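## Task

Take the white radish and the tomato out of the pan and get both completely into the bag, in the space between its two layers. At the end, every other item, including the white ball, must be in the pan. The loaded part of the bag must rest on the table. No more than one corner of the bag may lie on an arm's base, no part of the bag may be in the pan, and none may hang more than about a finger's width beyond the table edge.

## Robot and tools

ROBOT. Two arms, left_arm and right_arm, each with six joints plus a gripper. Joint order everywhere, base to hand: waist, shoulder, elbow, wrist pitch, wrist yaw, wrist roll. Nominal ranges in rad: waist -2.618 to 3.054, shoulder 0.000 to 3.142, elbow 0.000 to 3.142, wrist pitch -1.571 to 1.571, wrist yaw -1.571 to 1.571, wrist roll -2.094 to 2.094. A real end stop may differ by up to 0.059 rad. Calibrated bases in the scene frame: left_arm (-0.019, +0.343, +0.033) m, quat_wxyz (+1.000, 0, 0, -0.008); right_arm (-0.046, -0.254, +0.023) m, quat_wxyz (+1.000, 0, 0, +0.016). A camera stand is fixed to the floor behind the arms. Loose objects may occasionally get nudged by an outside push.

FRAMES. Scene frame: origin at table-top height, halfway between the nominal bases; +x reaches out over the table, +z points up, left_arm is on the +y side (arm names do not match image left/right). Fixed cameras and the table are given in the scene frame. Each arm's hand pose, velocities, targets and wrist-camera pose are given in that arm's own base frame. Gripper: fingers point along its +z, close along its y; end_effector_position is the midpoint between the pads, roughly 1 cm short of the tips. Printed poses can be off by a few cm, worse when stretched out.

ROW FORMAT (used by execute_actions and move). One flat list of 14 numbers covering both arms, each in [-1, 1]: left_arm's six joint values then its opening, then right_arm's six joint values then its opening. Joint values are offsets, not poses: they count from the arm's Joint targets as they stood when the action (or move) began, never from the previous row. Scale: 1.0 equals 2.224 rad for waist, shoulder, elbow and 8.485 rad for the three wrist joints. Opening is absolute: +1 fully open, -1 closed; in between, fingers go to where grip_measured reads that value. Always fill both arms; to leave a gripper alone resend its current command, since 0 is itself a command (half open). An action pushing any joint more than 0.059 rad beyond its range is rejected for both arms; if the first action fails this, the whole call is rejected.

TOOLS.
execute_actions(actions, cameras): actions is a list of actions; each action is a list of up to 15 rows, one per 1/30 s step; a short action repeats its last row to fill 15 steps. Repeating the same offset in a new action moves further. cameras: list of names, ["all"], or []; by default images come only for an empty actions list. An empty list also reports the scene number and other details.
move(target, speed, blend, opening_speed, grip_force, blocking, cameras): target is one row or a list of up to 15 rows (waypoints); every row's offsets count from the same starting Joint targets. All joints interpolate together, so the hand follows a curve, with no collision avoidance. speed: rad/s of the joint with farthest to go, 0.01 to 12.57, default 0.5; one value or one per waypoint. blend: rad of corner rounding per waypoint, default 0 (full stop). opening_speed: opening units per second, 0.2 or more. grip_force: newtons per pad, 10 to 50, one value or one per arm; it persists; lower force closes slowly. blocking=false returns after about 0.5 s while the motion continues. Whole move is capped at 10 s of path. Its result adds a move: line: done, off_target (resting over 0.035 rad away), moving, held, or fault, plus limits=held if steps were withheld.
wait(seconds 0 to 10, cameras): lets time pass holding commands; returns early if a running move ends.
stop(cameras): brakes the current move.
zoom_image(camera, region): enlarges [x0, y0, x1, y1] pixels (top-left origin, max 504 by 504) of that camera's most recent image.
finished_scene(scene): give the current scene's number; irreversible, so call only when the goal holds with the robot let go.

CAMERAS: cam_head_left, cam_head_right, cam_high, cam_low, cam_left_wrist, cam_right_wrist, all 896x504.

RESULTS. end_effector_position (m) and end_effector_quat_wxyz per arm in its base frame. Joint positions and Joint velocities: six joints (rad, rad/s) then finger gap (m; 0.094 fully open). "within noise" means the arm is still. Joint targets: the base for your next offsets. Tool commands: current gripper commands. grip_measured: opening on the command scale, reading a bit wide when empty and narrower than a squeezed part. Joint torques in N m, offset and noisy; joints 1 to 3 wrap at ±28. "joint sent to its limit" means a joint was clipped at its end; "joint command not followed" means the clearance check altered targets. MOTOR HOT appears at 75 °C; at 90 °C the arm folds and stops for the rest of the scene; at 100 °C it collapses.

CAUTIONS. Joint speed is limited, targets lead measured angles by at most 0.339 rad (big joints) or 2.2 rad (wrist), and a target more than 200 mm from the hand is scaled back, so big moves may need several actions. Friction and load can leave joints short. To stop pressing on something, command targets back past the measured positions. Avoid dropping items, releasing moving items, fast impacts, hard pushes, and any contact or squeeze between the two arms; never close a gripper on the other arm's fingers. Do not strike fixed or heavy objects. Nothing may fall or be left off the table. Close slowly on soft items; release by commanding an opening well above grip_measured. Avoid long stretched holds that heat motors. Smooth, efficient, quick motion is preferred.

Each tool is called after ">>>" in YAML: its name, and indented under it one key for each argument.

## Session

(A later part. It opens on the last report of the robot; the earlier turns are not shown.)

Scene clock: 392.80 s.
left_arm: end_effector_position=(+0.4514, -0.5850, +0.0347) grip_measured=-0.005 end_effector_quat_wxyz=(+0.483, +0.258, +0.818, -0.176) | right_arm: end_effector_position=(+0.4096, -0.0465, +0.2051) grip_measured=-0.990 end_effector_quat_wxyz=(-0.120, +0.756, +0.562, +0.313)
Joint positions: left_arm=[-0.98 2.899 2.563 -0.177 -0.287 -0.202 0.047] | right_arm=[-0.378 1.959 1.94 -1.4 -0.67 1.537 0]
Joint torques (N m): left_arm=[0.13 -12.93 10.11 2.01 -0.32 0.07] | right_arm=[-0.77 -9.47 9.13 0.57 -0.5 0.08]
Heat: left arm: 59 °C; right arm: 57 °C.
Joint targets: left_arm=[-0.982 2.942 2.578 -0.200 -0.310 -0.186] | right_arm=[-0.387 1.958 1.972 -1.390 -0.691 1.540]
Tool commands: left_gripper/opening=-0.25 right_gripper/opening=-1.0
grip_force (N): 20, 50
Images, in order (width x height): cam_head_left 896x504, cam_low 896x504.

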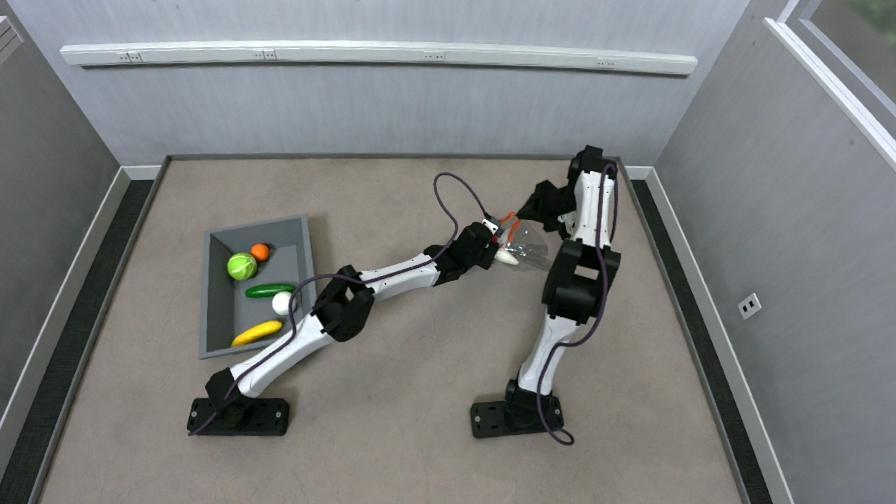

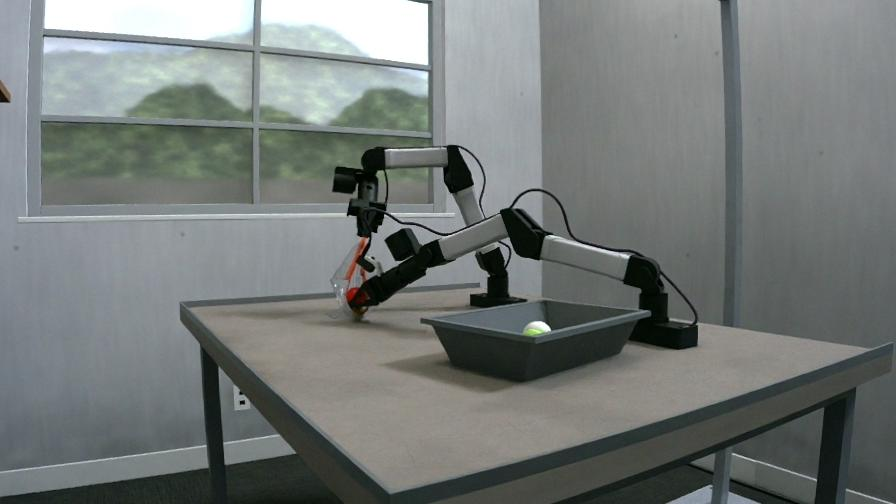

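>>> move:
  target: [0,0,0,0,0,0,0.5,0,0,0,0,0,0,-1]
  opening_speed: 0.8
  cameras: ["cam_left_wrist","cam_right_wrist","cam_low"]

>>> zoom_image:
  camera: "cam_right_wrist"
  region: [350, 0, 630, 200]

>>> zoom_image:
  camera: "cam_low"
  region: [320, 220, 440, 335]

Scene clock: 394.40 s.
left_arm: end_effector_position=(+0.4520, -0.5842, +0.0332) grip_measured=+0.498 end_effector_quat_wxyz=(+0.484, +0.257, +0.818, -0.173) | right_arm: end_effector_position=(+0.4098, -0.0463, +0.2053) grip_measured=-0.990 end_effector_quat_wxyz=(-0.120, +0.755, +0.562, +0.314)
Joint positions: left_arm=[-0.98 2.901 2.563 -0.176 -0.292 -0.2 0.07] | right_arm=[-0.378 1.959 1.94 -1.4 -0.672 1.537 0]
Joint torques (N m): left_arm=[0.13 -13.09 10.13 1.99 -0.25 0.08] | right_arm=[-0.8 -9.46 9.14 0.56 -0.49 0.08]
Heat: left arm: 59 °C; right arm: 57 °C.
Joint targets: left_arm=[-0.982 2.942 2.578 -0.200 -0.310 -0.186] | right_arm=[-0.387 1.958 1.972 -1.390 -0.691 1.540]
grip_force (N): 20, 50
move: off_target (left_arm); left_arm: the shoulder is farthest, 0.041 rad from its target
Images, in order (width x height): cam_low 896x504, cam_left_wrist 896x504, cam_right_wrist 896x504.

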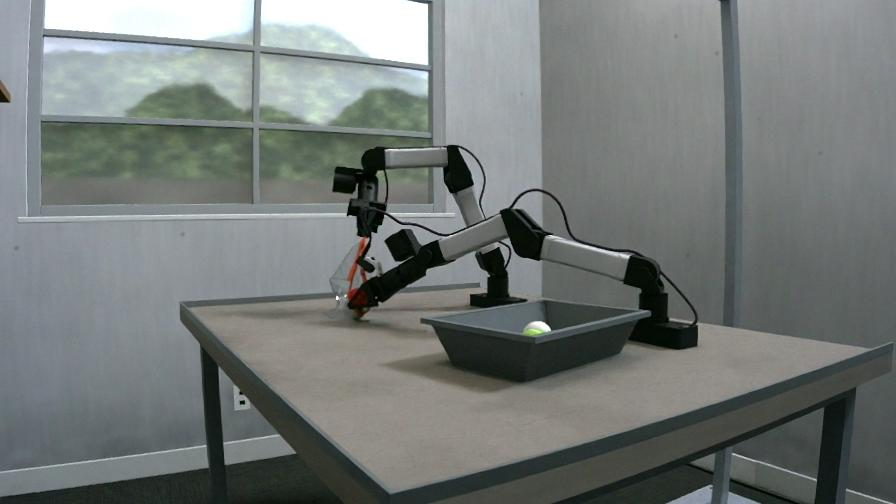

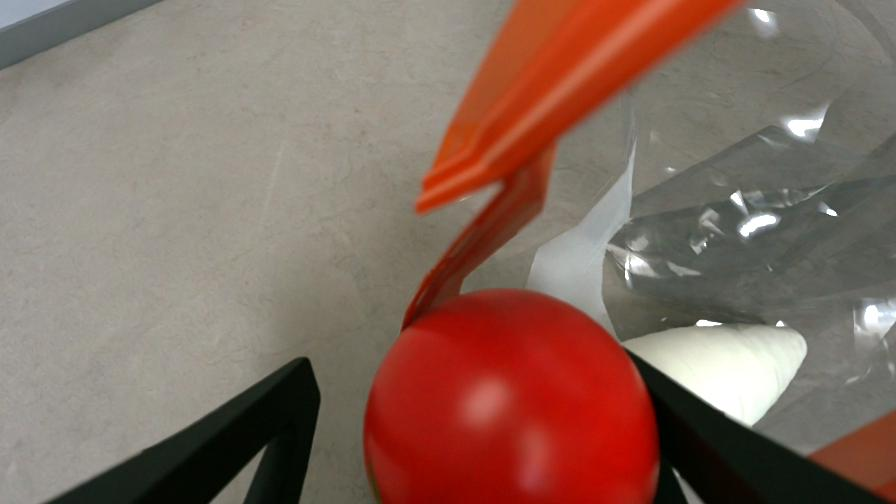

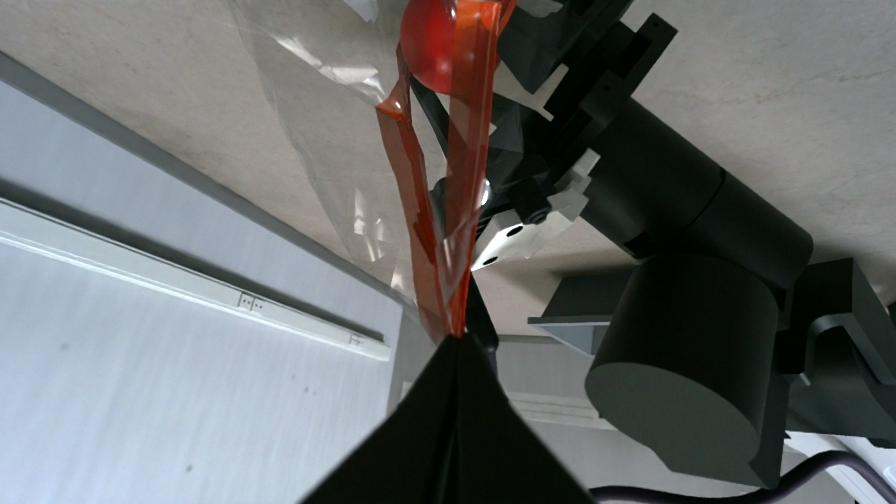

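Scaled by 1.800 from the camera's 896x504 image, which has a finer 1280x720 frame.

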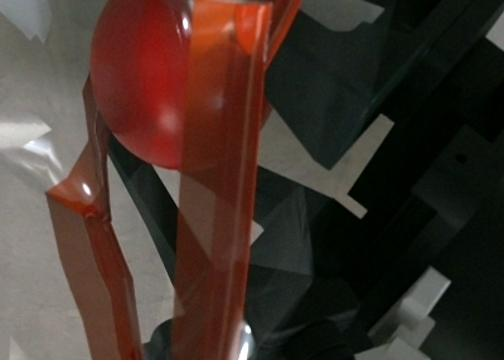

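Scaled by 4.200 from the camera's 896x504 image, which has a finer 1280x720 frame.

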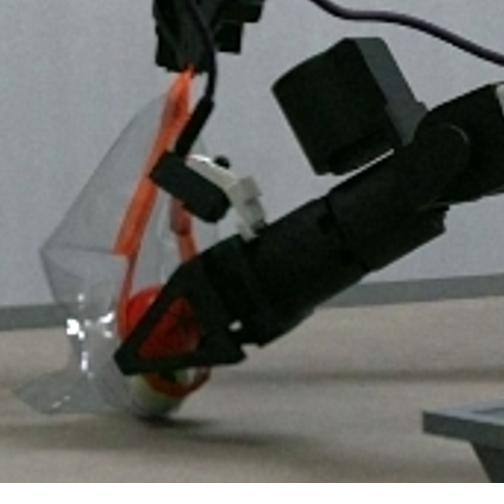

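>>> move:
  target: [-0.0112,-0.149,-0.221,0.0241,-0.0027,-0.0031,0.5,-0.0175,0.07,0.103,-0.0087,0,0,-1]
  speed: 0.2
  cameras: ["cam_left_wrist","cam_right_wrist","cam_low","cam_head_left"]

>>> zoom_image:
  camera: "cam_head_left"
  region: [430, 190, 560, 290]

>>> zoom_image:
  camera: "cam_low"
  region: [320, 220, 440, 335]

Scene clock: 398.23 s.
left_arm: end_effector_position=(+0.4227, -0.5596, +0.0415) grip_measured=+0.498 end_effector_quat_wxyz=(+0.482, +0.261, +0.820, -0.165) | right_arm: end_effector_position=(+0.4375, -0.0756, +0.2128) grip_measured=-0.990 end_effector_quat_wxyz=(-0.104, +0.763, +0.549, +0.325)
Joint positions: left_arm=[-1.001 2.647 2.099 0.018 -0.317 -0.202 0.07] | right_arm=[-0.419 2.101 2.175 -1.467 -0.677 1.537 0]
Joint torques (N m): left_arm=[-0.21 -18.14 7.13 2.07 -0.24 -0.13] | right_arm=[-0.64 -9.26 8.51 0.53 -0.46 0.08]
Heat: left arm: 60 °C; right arm: 56 °C.
Joint targets: left_arm=[-1.007 2.610 2.087 0.004 -0.333 -0.213] | right_arm=[-0.426 2.113 2.202 -1.464 -0.691 1.540]
grip_force (N): 20, 50
move: off_target (left_arm); left_arm: the shoulder is farthest, 0.036 rad from its target
Images, in order (width x height): cam_head_left 896x504, cam_low 896x504, cam_left_wrist 896x504, cam_right_wrist 896x504.

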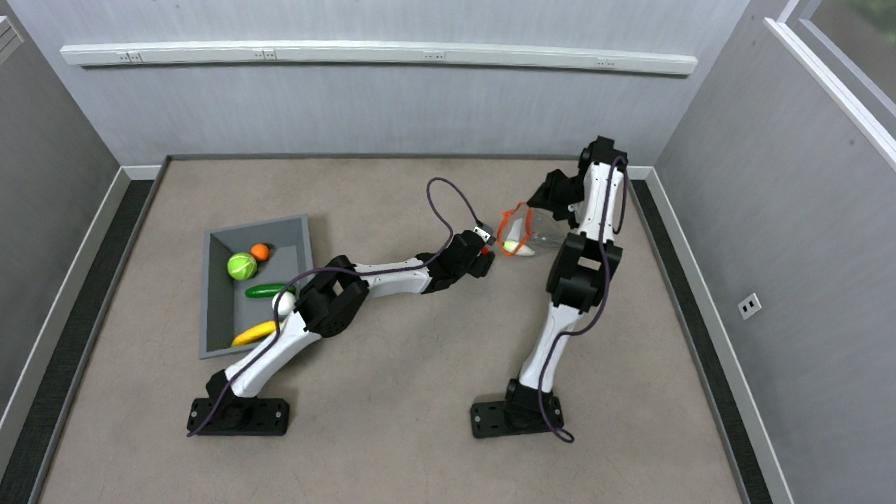

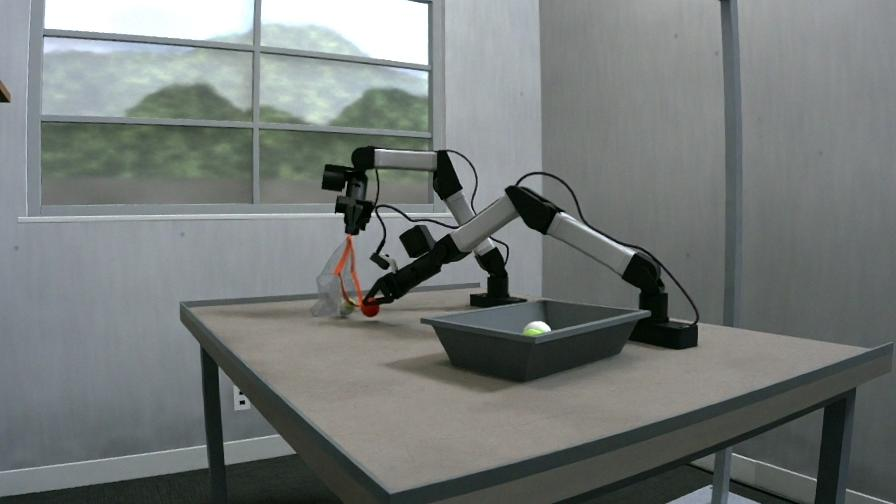

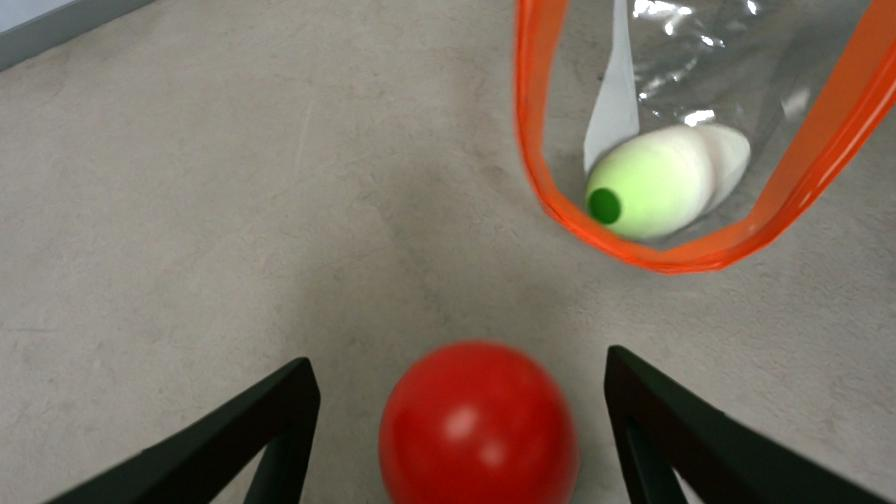

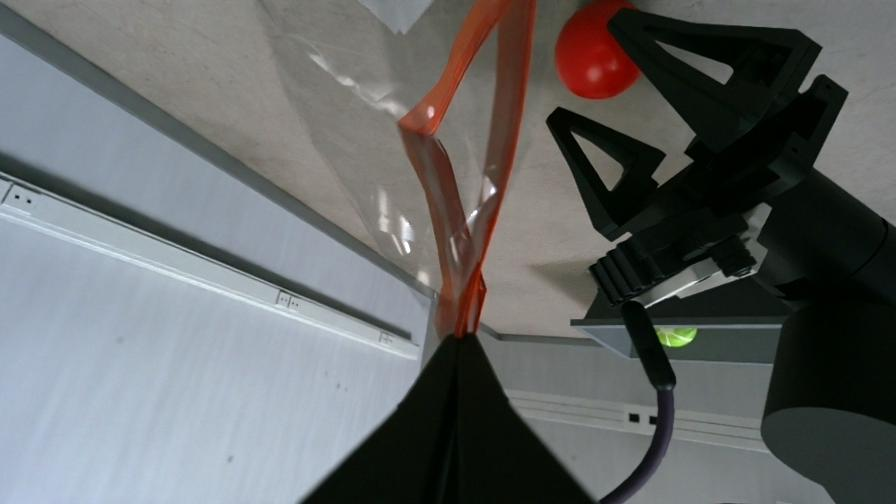

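Scaled by 3.877 from the camera's 896x504 image, which has a finer 1280x720 frame.

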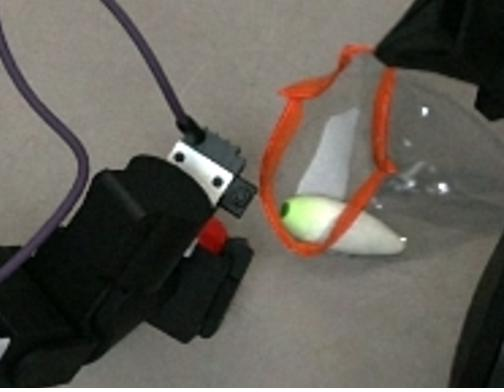

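Scaled by 4.200 from the camera's 896x504 image, which has a finer 1280x720 frame.

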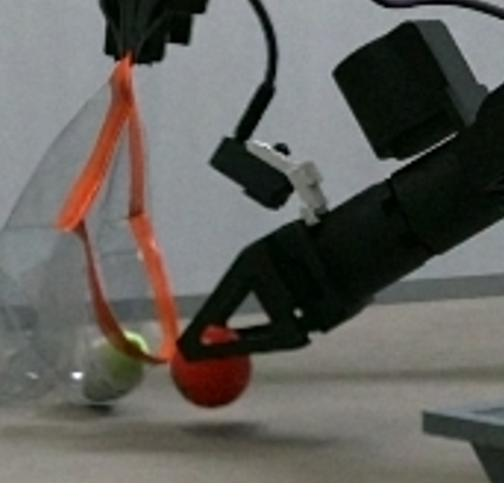

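>>> move:
  target:
    - [0,0.0405,0,0,0,0,0.5,0,0,0,0,0,0,-1]
    - [0,0.0405,0,0,0,0,-0.25,0,0,0,0,0,0,-1]
  speed: 0.2
  opening_speed: 0.8
  cameras: ["cam_left_wrist","cam_low"]

>>> zoom_image:
  camera: "cam_low"
  region: [320, 220, 440, 335]

Scene clock: 403.63 s.
left_arm: end_effector_position=(+0.4228, -0.5576, +0.0249) grip_measured=-0.248 end_effector_quat_wxyz=(+0.477, +0.262, +0.824, -0.157) | right_arm: end_effector_position=(+0.4375, -0.0757, +0.2128) grip_measured=-0.990 end_effector_quat_wxyz=(-0.104, +0.763, +0.549, +0.325)
Joint positions: left_arm=[-1.001 2.673 2.099 0.024 -0.324 -0.202 0.035] | right_arm=[-0.42 2.101 2.175 -1.467 -0.677 1.537 0]
Joint torques (N m): left_arm=[-0.18 -13.19 7.04 1.99 -0.19 -0.15] | right_arm=[-0.57 -9.25 8.51 0.54 -0.44 0.08]
Heat: left arm: 61 °C; right arm: 55 °C.
Joint targets: left_arm=[-1.007 2.700 2.087 0.004 -0.333 -0.213] | right_arm=[-0.425 2.113 2.202 -1.464 -0.691 1.540]
grip_force (N): 20, 50
move: done
Images, in order (width x height): cam_low 896x504, cam_left_wrist 896x504.

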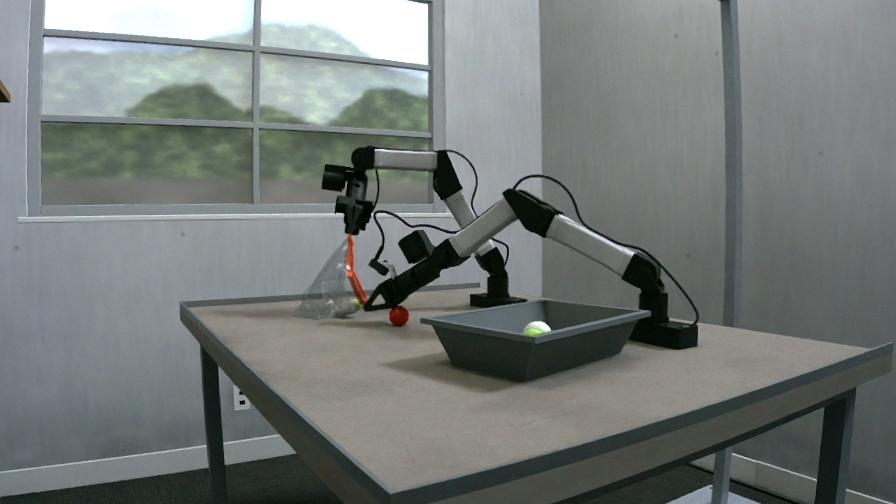

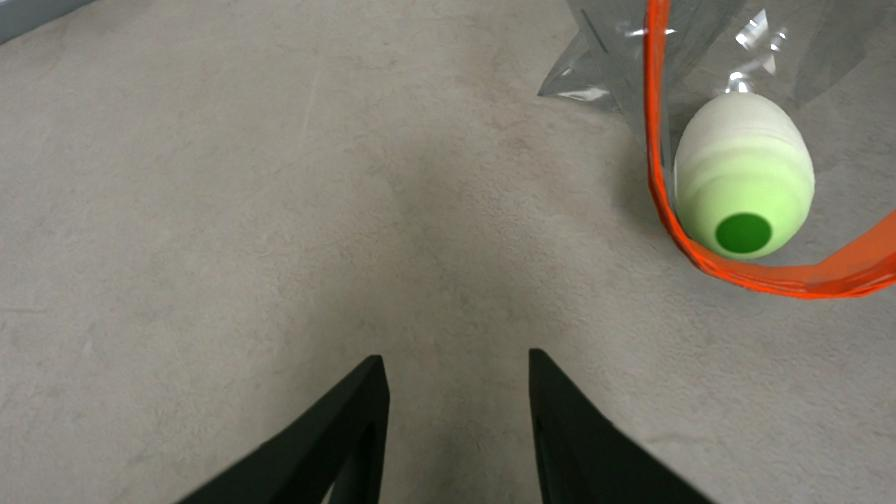

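Scaled by 4.200 from the camera's 896x504 image, which has a finer 1280x720 frame.

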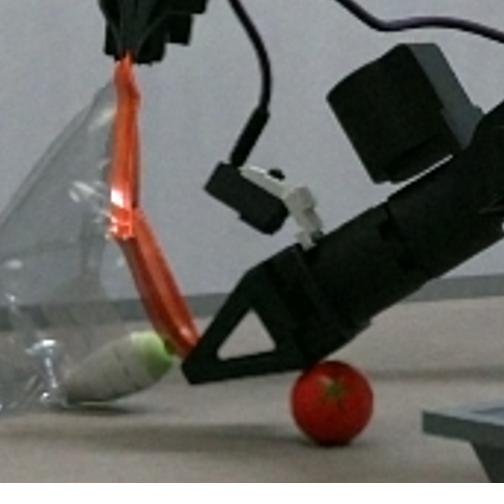

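>>> move:
  target: [0.03,-0.18,-0.1,0,0,0,0.5,0,0,0,0,0,0,-1]
  speed: 0.5
  cameras: ["cam_left_wrist","cam_low","cam_head_left","cam_high"]

>>> zoom_image:
  camera: "cam_head_left"
  region: [430, 190, 560, 290]

>>> zoom_image:
  camera: "cam_low"
  region: [300, 220, 440, 335]

Scene clock: 405.37 s.
left_arm: end_effector_position=(+0.4363, -0.5039, +0.1548) grip_measured=+0.498 end_effector_quat_wxyz=(+0.522, +0.218, +0.806, -0.172) | right_arm: end_effector_position=(+0.4375, -0.0757, +0.2128) grip_measured=-0.990 end_effector_quat_wxyz=(-0.104, +0.763, +0.549, +0.325)
Joint positions: left_arm=[-0.942 2.323 1.877 0.015 -0.329 -0.202 0.07] | right_arm=[-0.42 2.101 2.175 -1.467 -0.677 1.537 0]
Joint torques (N m): left_arm=[0.32 -15.5 7.28 2.19 -0.11 -0.13] | right_arm=[-0.55 -9.25 8.53 0.54 -0.44 0.08]
Heat: left arm: 62 °C; right arm: 55 °C.
Joint targets: left_arm=[-0.940 2.300 1.864 0.004 -0.333 -0.213] | right_arm=[-0.425 2.113 2.202 -1.464 -0.691 1.540]
grip_force (N): 20, 50
move: done
Images, in order (width x height): cam_head_left 896x504, cam_high 896x504, cam_low 896x504, cam_left_wrist 896x504.

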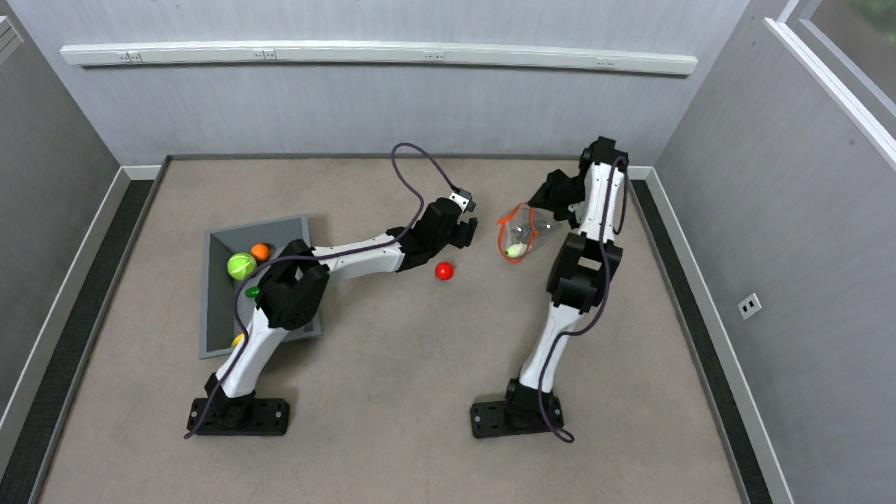

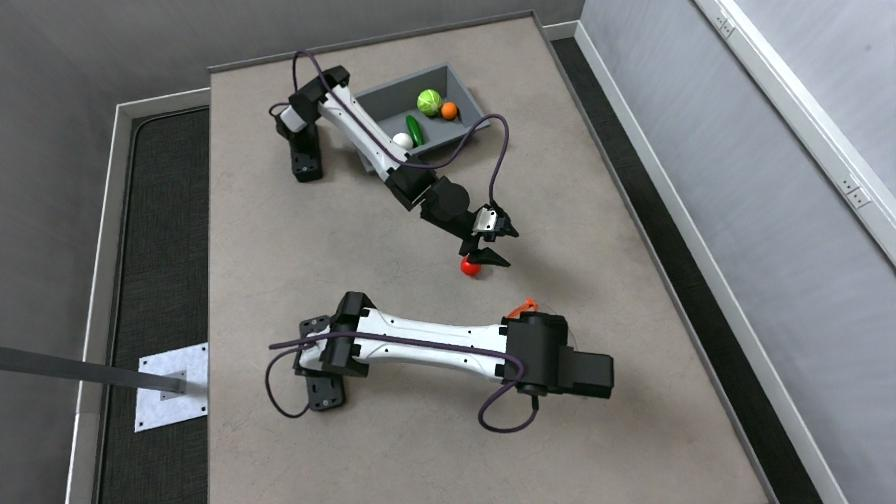

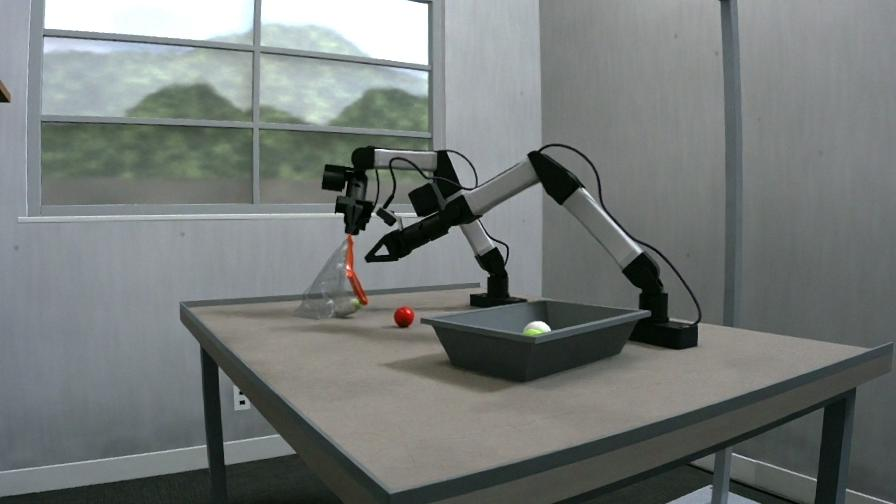

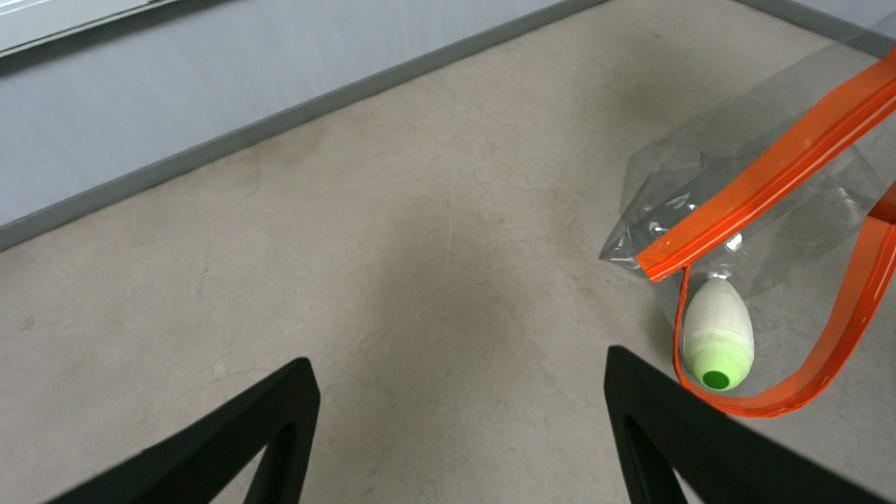

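Scaled by 3.877 from the camera's 896x504 image, which has a finer 1280x720 frame.

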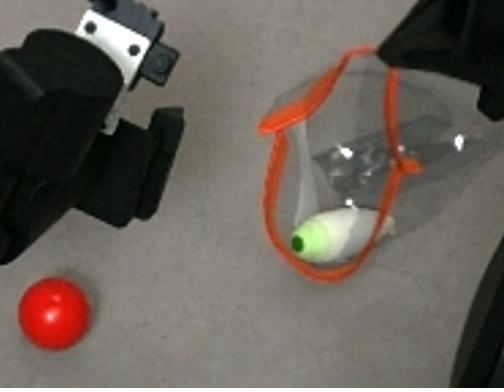

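Scaled by 3.600 from the camera's 896x504 image, which has a finer 1280x720 frame.

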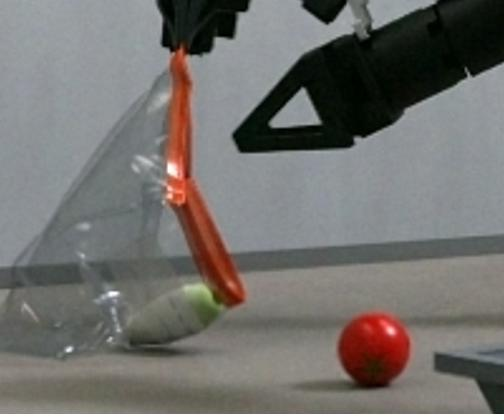

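>>> move:
  target: [0.022,-0.042,-0.069,-0.0368,0.0392,0.0251,0.5,0,0,0,0,0,0,-1]
  speed: 0.7
  cameras: ["cam_left_wrist"]

Scene clock: 407.63 s.
left_arm: end_effector_position=(+0.3767, -0.4635, +0.0679) grip_measured=+0.498 end_effector_quat_wxyz=(+0.335, +0.394, +0.842, -0.154) | right_arm: end_effector_position=(+0.4375, -0.0757, +0.2128) grip_measured=-0.990 end_effector_quat_wxyz=(-0.104, +0.763, +0.549, +0.325)
Joint positions: left_arm=[-0.893 2.247 1.723 -0.292 -0.017 -0.012 0.07] | right_arm=[-0.42 2.101 2.175 -1.467 -0.677 1.537 0]
Joint torques (N m): left_arm=[0.38 -15.92 6.93 1.78 0.15 0.06] | right_arm=[-0.54 -9.25 8.54 0.54 -0.44 0.08]
Heat: left arm: 63 °C; right arm: 55 °C.
Joint targets: left_arm=[-0.891 2.207 1.711 -0.308 0.000 0.001] | right_arm=[-0.425 2.113 2.202 -1.464 -0.691 1.540]
grip_force (N): 20, 50
move: off_target (left_arm); left_arm: the shoulder is farthest, 0.041 rad from its target
Images, in order (width x height): cam_left_wrist 896x504.

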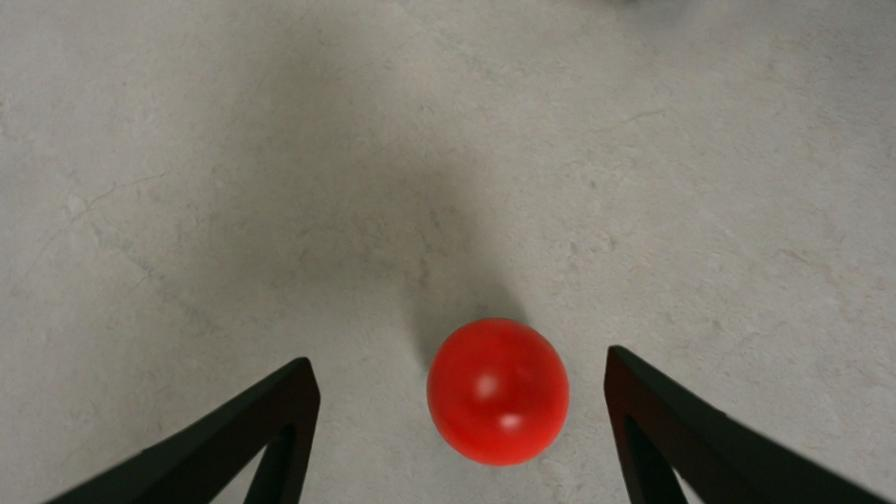

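>>> move:
  target:
    - [-0.0067,0.062,-0.066,0.0337,0,0,0.5,0,0,0,0,0,0,-1]
    - [-0.0067,0.062,-0.066,0.0337,0,0,-0.25,0,0,0,0,0,0,-1]
  speed: 0.25
  opening_speed: 0.7
  cameras: ["cam_left_wrist","cam_low"]

Scene clock: 412.10 s.
left_arm: end_effector_position=(+0.3739, -0.4660, +0.0092) grip_measured=+0.018 end_effector_quat_wxyz=(+0.350, +0.393, +0.834, -0.163) | right_arm: end_effector_position=(+0.4375, -0.0757, +0.2128) grip_measured=-0.990 end_effector_quat_wxyz=(-0.104, +0.763, +0.549, +0.325)
Joint positions: left_arm=[-0.899 2.324 1.574 -0.028 -0.016 -0.012 0.048] | right_arm=[-0.42 2.101 2.175 -1.467 -0.677 1.537 0]
Joint torques (N m): left_arm=[-0.31 -11.21 6.56 2.06 0.15 0.06] | right_arm=[-0.54 -9.24 8.51 0.54 -0.45 0.09]
Heat: left arm: 62 °C; right arm: 55 °C.
Joint targets: left_arm=[-0.906 2.345 1.564 -0.022 0.000 0.001] | right_arm=[-0.425 2.113 2.202 -1.464 -0.691 1.540]
grip_force (N): 20, 50
move: done
Images, in order (width x height): cam_low 896x504, cam_left_wrist 896x504.

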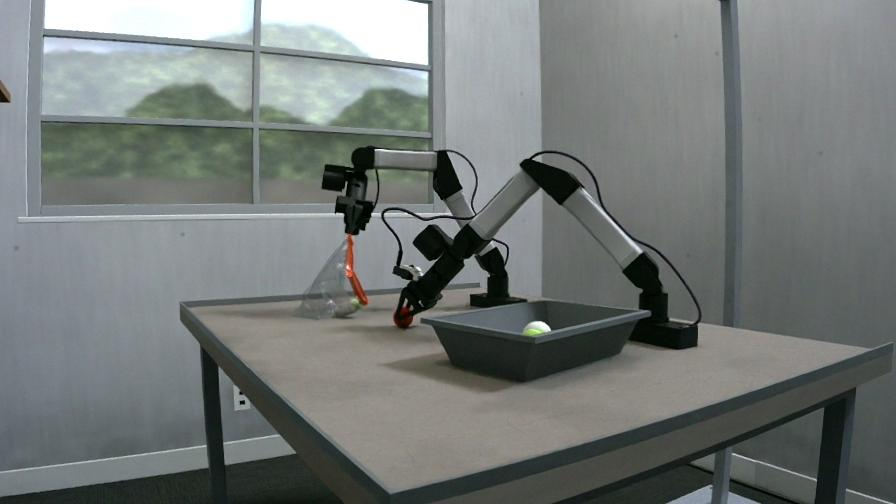

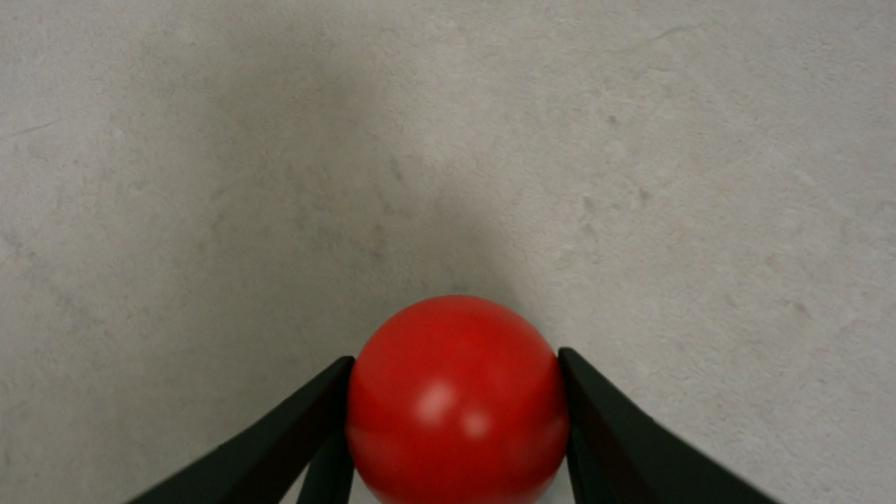

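>>> move:
  target: [0.09,-0.133,0,-0.034,0,0,-0.25,0,0,0,0,0,0,-1]
  speed: 0.6

>>> move:
  target: [0,0,0,0,0,0,-0.25,0.1326,-0.067,-0.0814,0.0038,0,0.053,-1]
  speed: 0.2
  cameras: ["cam_left_wrist","cam_right_wrist","cam_low","cam_head_left"]

>>> zoom_image:
  camera: "cam_head_left"
  region: [400, 190, 530, 290]

>>> zoom_image:
  camera: "cam_low"
  region: [300, 220, 440, 335]

Scene clock: 414.30 s.
left_arm: end_effector_position=(+0.4322, -0.3616, +0.1110) grip_measured=+0.014 end_effector_quat_wxyz=(+0.362, +0.310, +0.870, -0.130) | right_arm: end_effector_position=(+0.4375, -0.0757, +0.2128) grip_measured=-0.990 end_effector_quat_wxyz=(-0.104, +0.763, +0.549, +0.325)
Joint positions: left_arm=[-0.699 2.055 1.569 -0.296 -0.009 -0.011 0.048] | right_arm=[-0.42 2.101 2.175 -1.467 -0.677 1.537 0]
Joint torques (N m): left_arm=[-0.27 -11.92 7.69 1.82 0.09 0.06] | right_arm=[-0.54 -9.24 8.53 0.54 -0.44 0.08]
Heat: left arm: 62 °C; right arm: 54 °C.
Joint targets: left_arm=[-0.706 2.049 1.564 -0.311 0.000 0.001] | right_arm=[-0.425 2.113 2.202 -1.464 -0.691 1.540]
grip_force (N): 20, 50
move: done

Scene clock: 417.17 s.
left_arm: end_effector_position=(+0.4321, -0.3615, +0.1109) grip_measured=+0.014 end_effector_quat_wxyz=(+0.361, +0.310, +0.870, -0.130) | right_arm: end_effector_position=(+0.4176, +0.0541, +0.2067) grip_measured=-0.990 end_effector_quat_wxyz=(-0.226, +0.808, +0.482, +0.252)
Joint positions: left_arm=[-0.699 2.055 1.569 -0.297 -0.009 -0.011 0.048] | right_arm=[-0.134 2.015 2.024 -1.442 -0.679 1.981 0]
Joint torques (N m): left_arm=[-0.23 -11.86 7.69 1.82 0.09 0.05] | right_arm=[0.4 -14.16 5.6 0.53 -0.43 0.09]
Heat: left arm: 62 °C; right arm: 55 °C.
Joint targets: left_arm=[-0.706 2.049 1.564 -0.311 0.000 0.001] | right_arm=[-0.131 1.964 2.020 -1.432 -0.691 1.990]
grip_force (N): 20, 50
move: off_target (right_arm); right_arm: the shoulder is farthest, 0.051 rad from its target
Images, in order (width x height): cam_head_left 896x504, cam_low 896x504, cam_left_wrist 896x504, cam_right_wrist 896x504.

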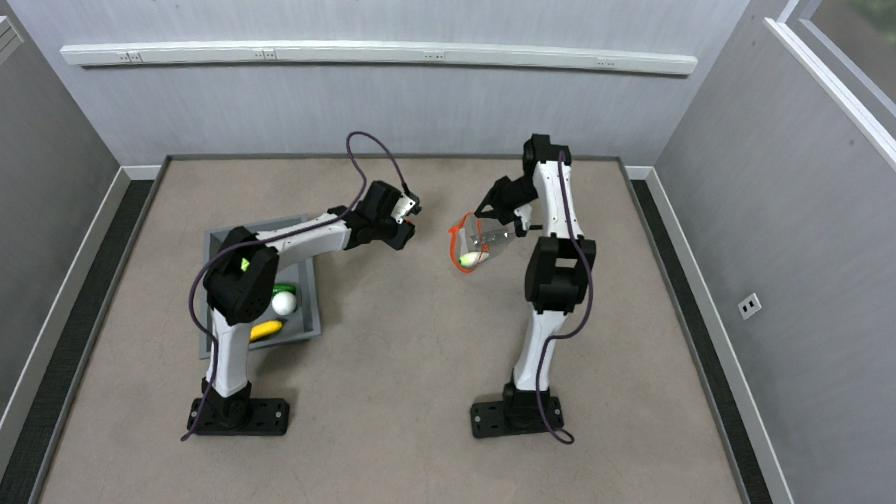

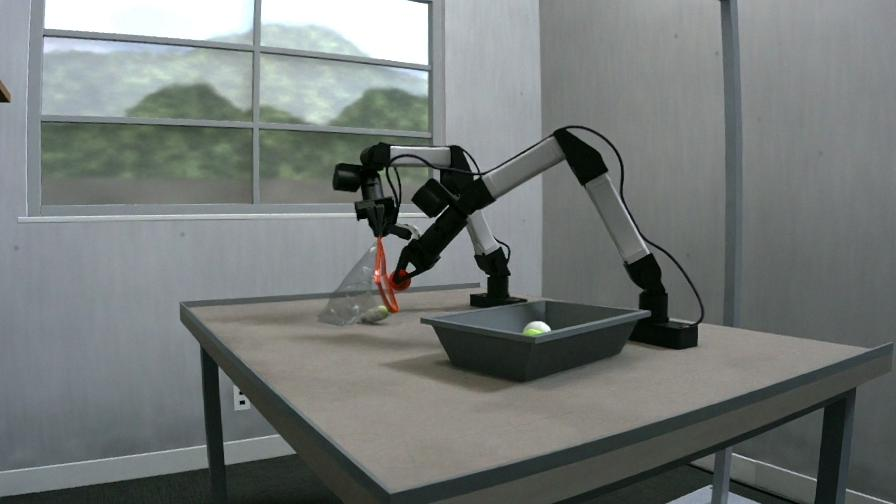

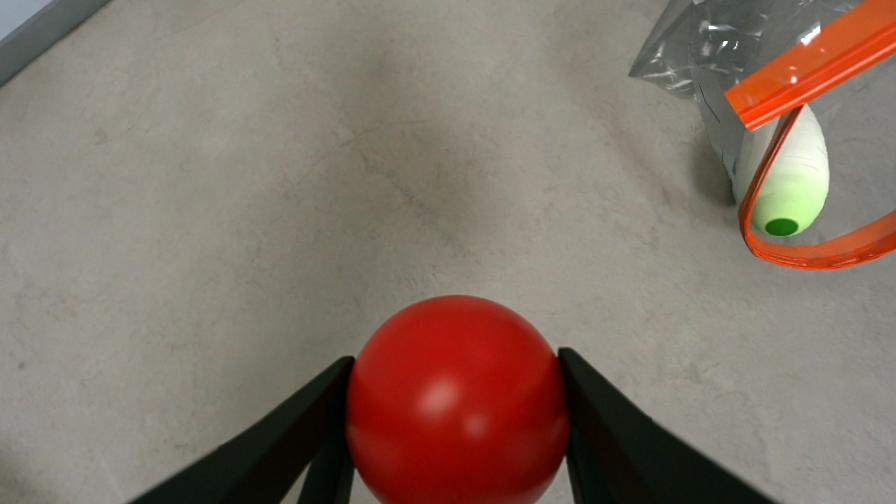

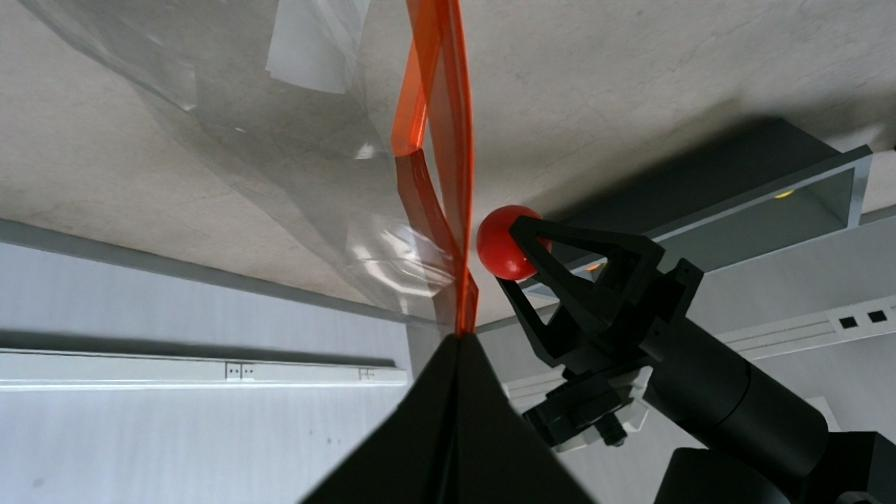

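Scaled by 3.877 from the camera's 896x504 image, which has a finer 1280x720 frame.

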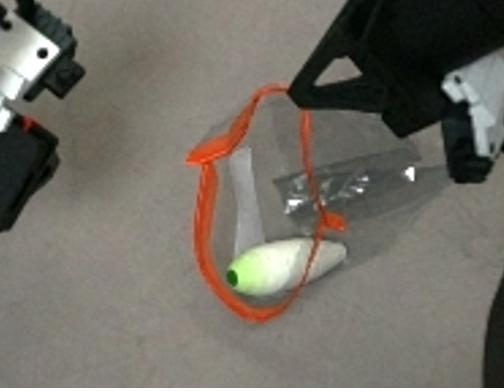

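Scaled by 3.600 from the camera's 896x504 image, which has a finer 1280x720 frame.

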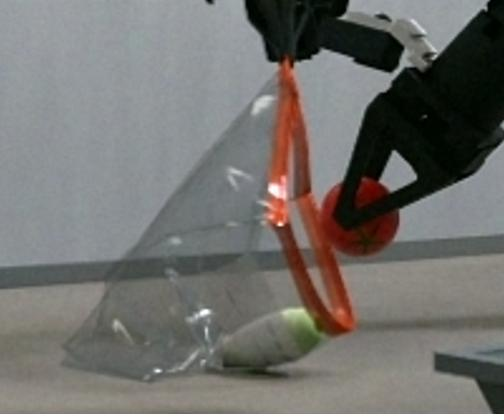

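>>> move:
  target: [0.07,0,0,0,0,0,-0.25,0.0922,-0.0344,-0.0405,0.0015,0,0.0094,-1]
  speed: 0.2
  cameras: ["cam_left_wrist","cam_low","cam_head_left"]

>>> zoom_image:
  camera: "cam_head_left"
  region: [380, 190, 510, 290]

>>> zoom_image:
  camera: "cam_low"
  region: [320, 220, 460, 335]

Scene clock: 421.33 s.
left_arm: end_effector_position=(+0.4804, -0.2944, +0.1109) grip_measured=+0.014 end_effector_quat_wxyz=(+0.370, +0.245, +0.890, -0.103) | right_arm: end_effector_position=(+0.3794, +0.1375, +0.2128) grip_measured=-0.990 end_effector_quat_wxyz=(-0.260, +0.776, +0.532, +0.218)
Joint positions: left_arm=[-0.553 2.055 1.569 -0.297 -0.009 -0.011 0.048] | right_arm=[0.073 1.935 1.935 -1.43 -0.68 2.061 0]
Joint torques (N m): left_arm=[0.4 -11.88 7.66 1.83 0.09 0.05] | right_arm=[-0.01 -13.26 5.56 0.5 -0.43 0.15]
Heat: left arm: 62 °C; right arm: 56 °C.
Joint targets: left_arm=[-0.550 2.049 1.564 -0.311 0.000 0.001] | right_arm=[0.075 1.887 1.930 -1.419 -0.691 2.069]
grip_force (N): 20, 50
move: off_target (right_arm); right_arm: the shoulder is farthest, 0.048 rad from its target
Images, in order (width x height): cam_head_left 896x504, cam_low 896x504, cam_left_wrist 896x504.

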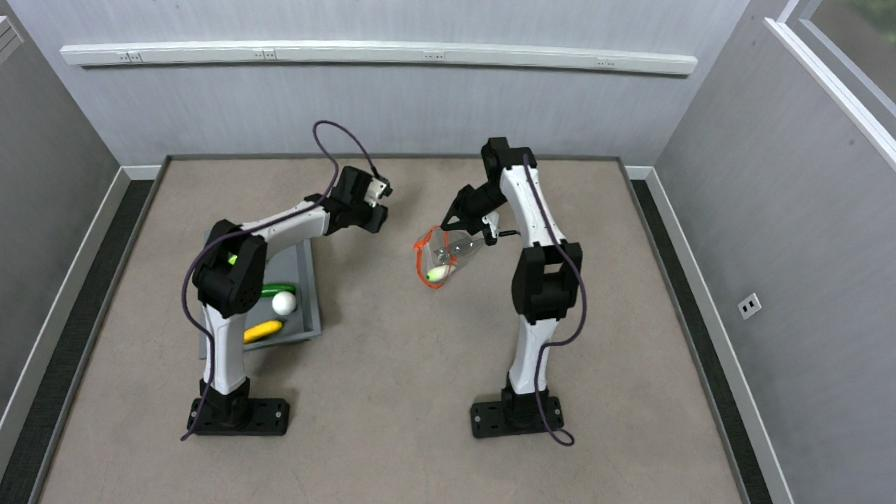

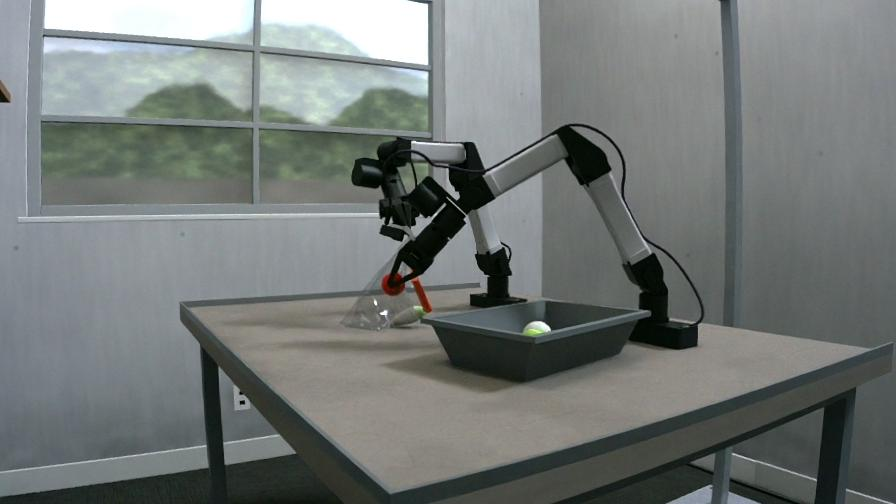

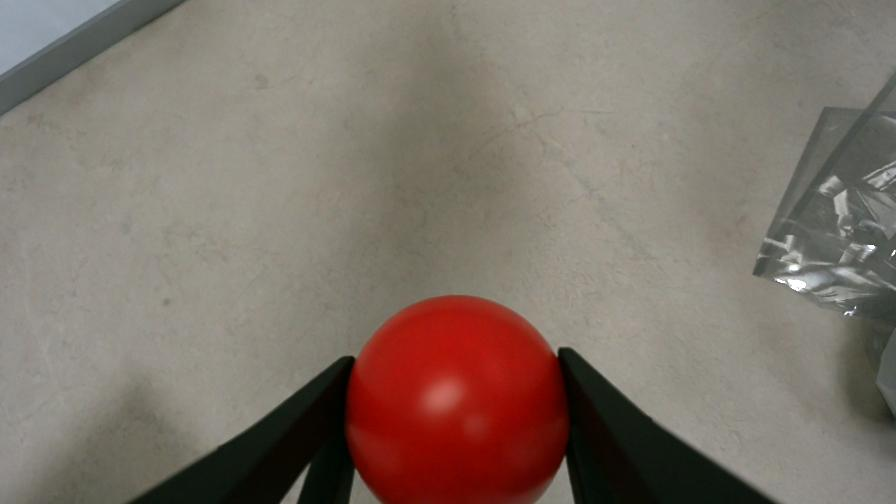

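Scaled by 3.877 from the camera's 896x504 image, which has a finer 1280x720 frame.

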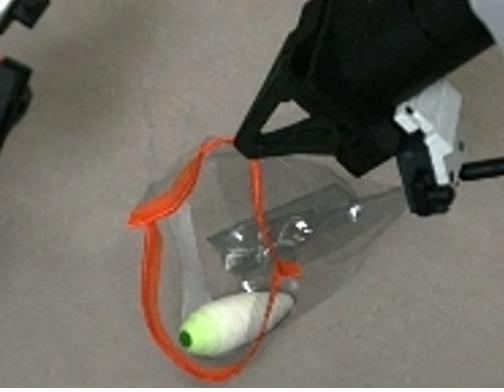

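Scaled by 3.600 from the camera's 896x504 image, which has a finer 1280x720 frame.

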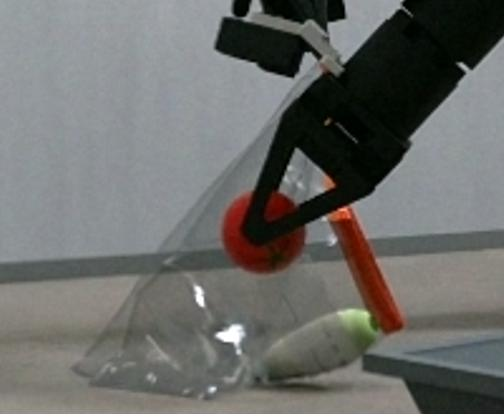

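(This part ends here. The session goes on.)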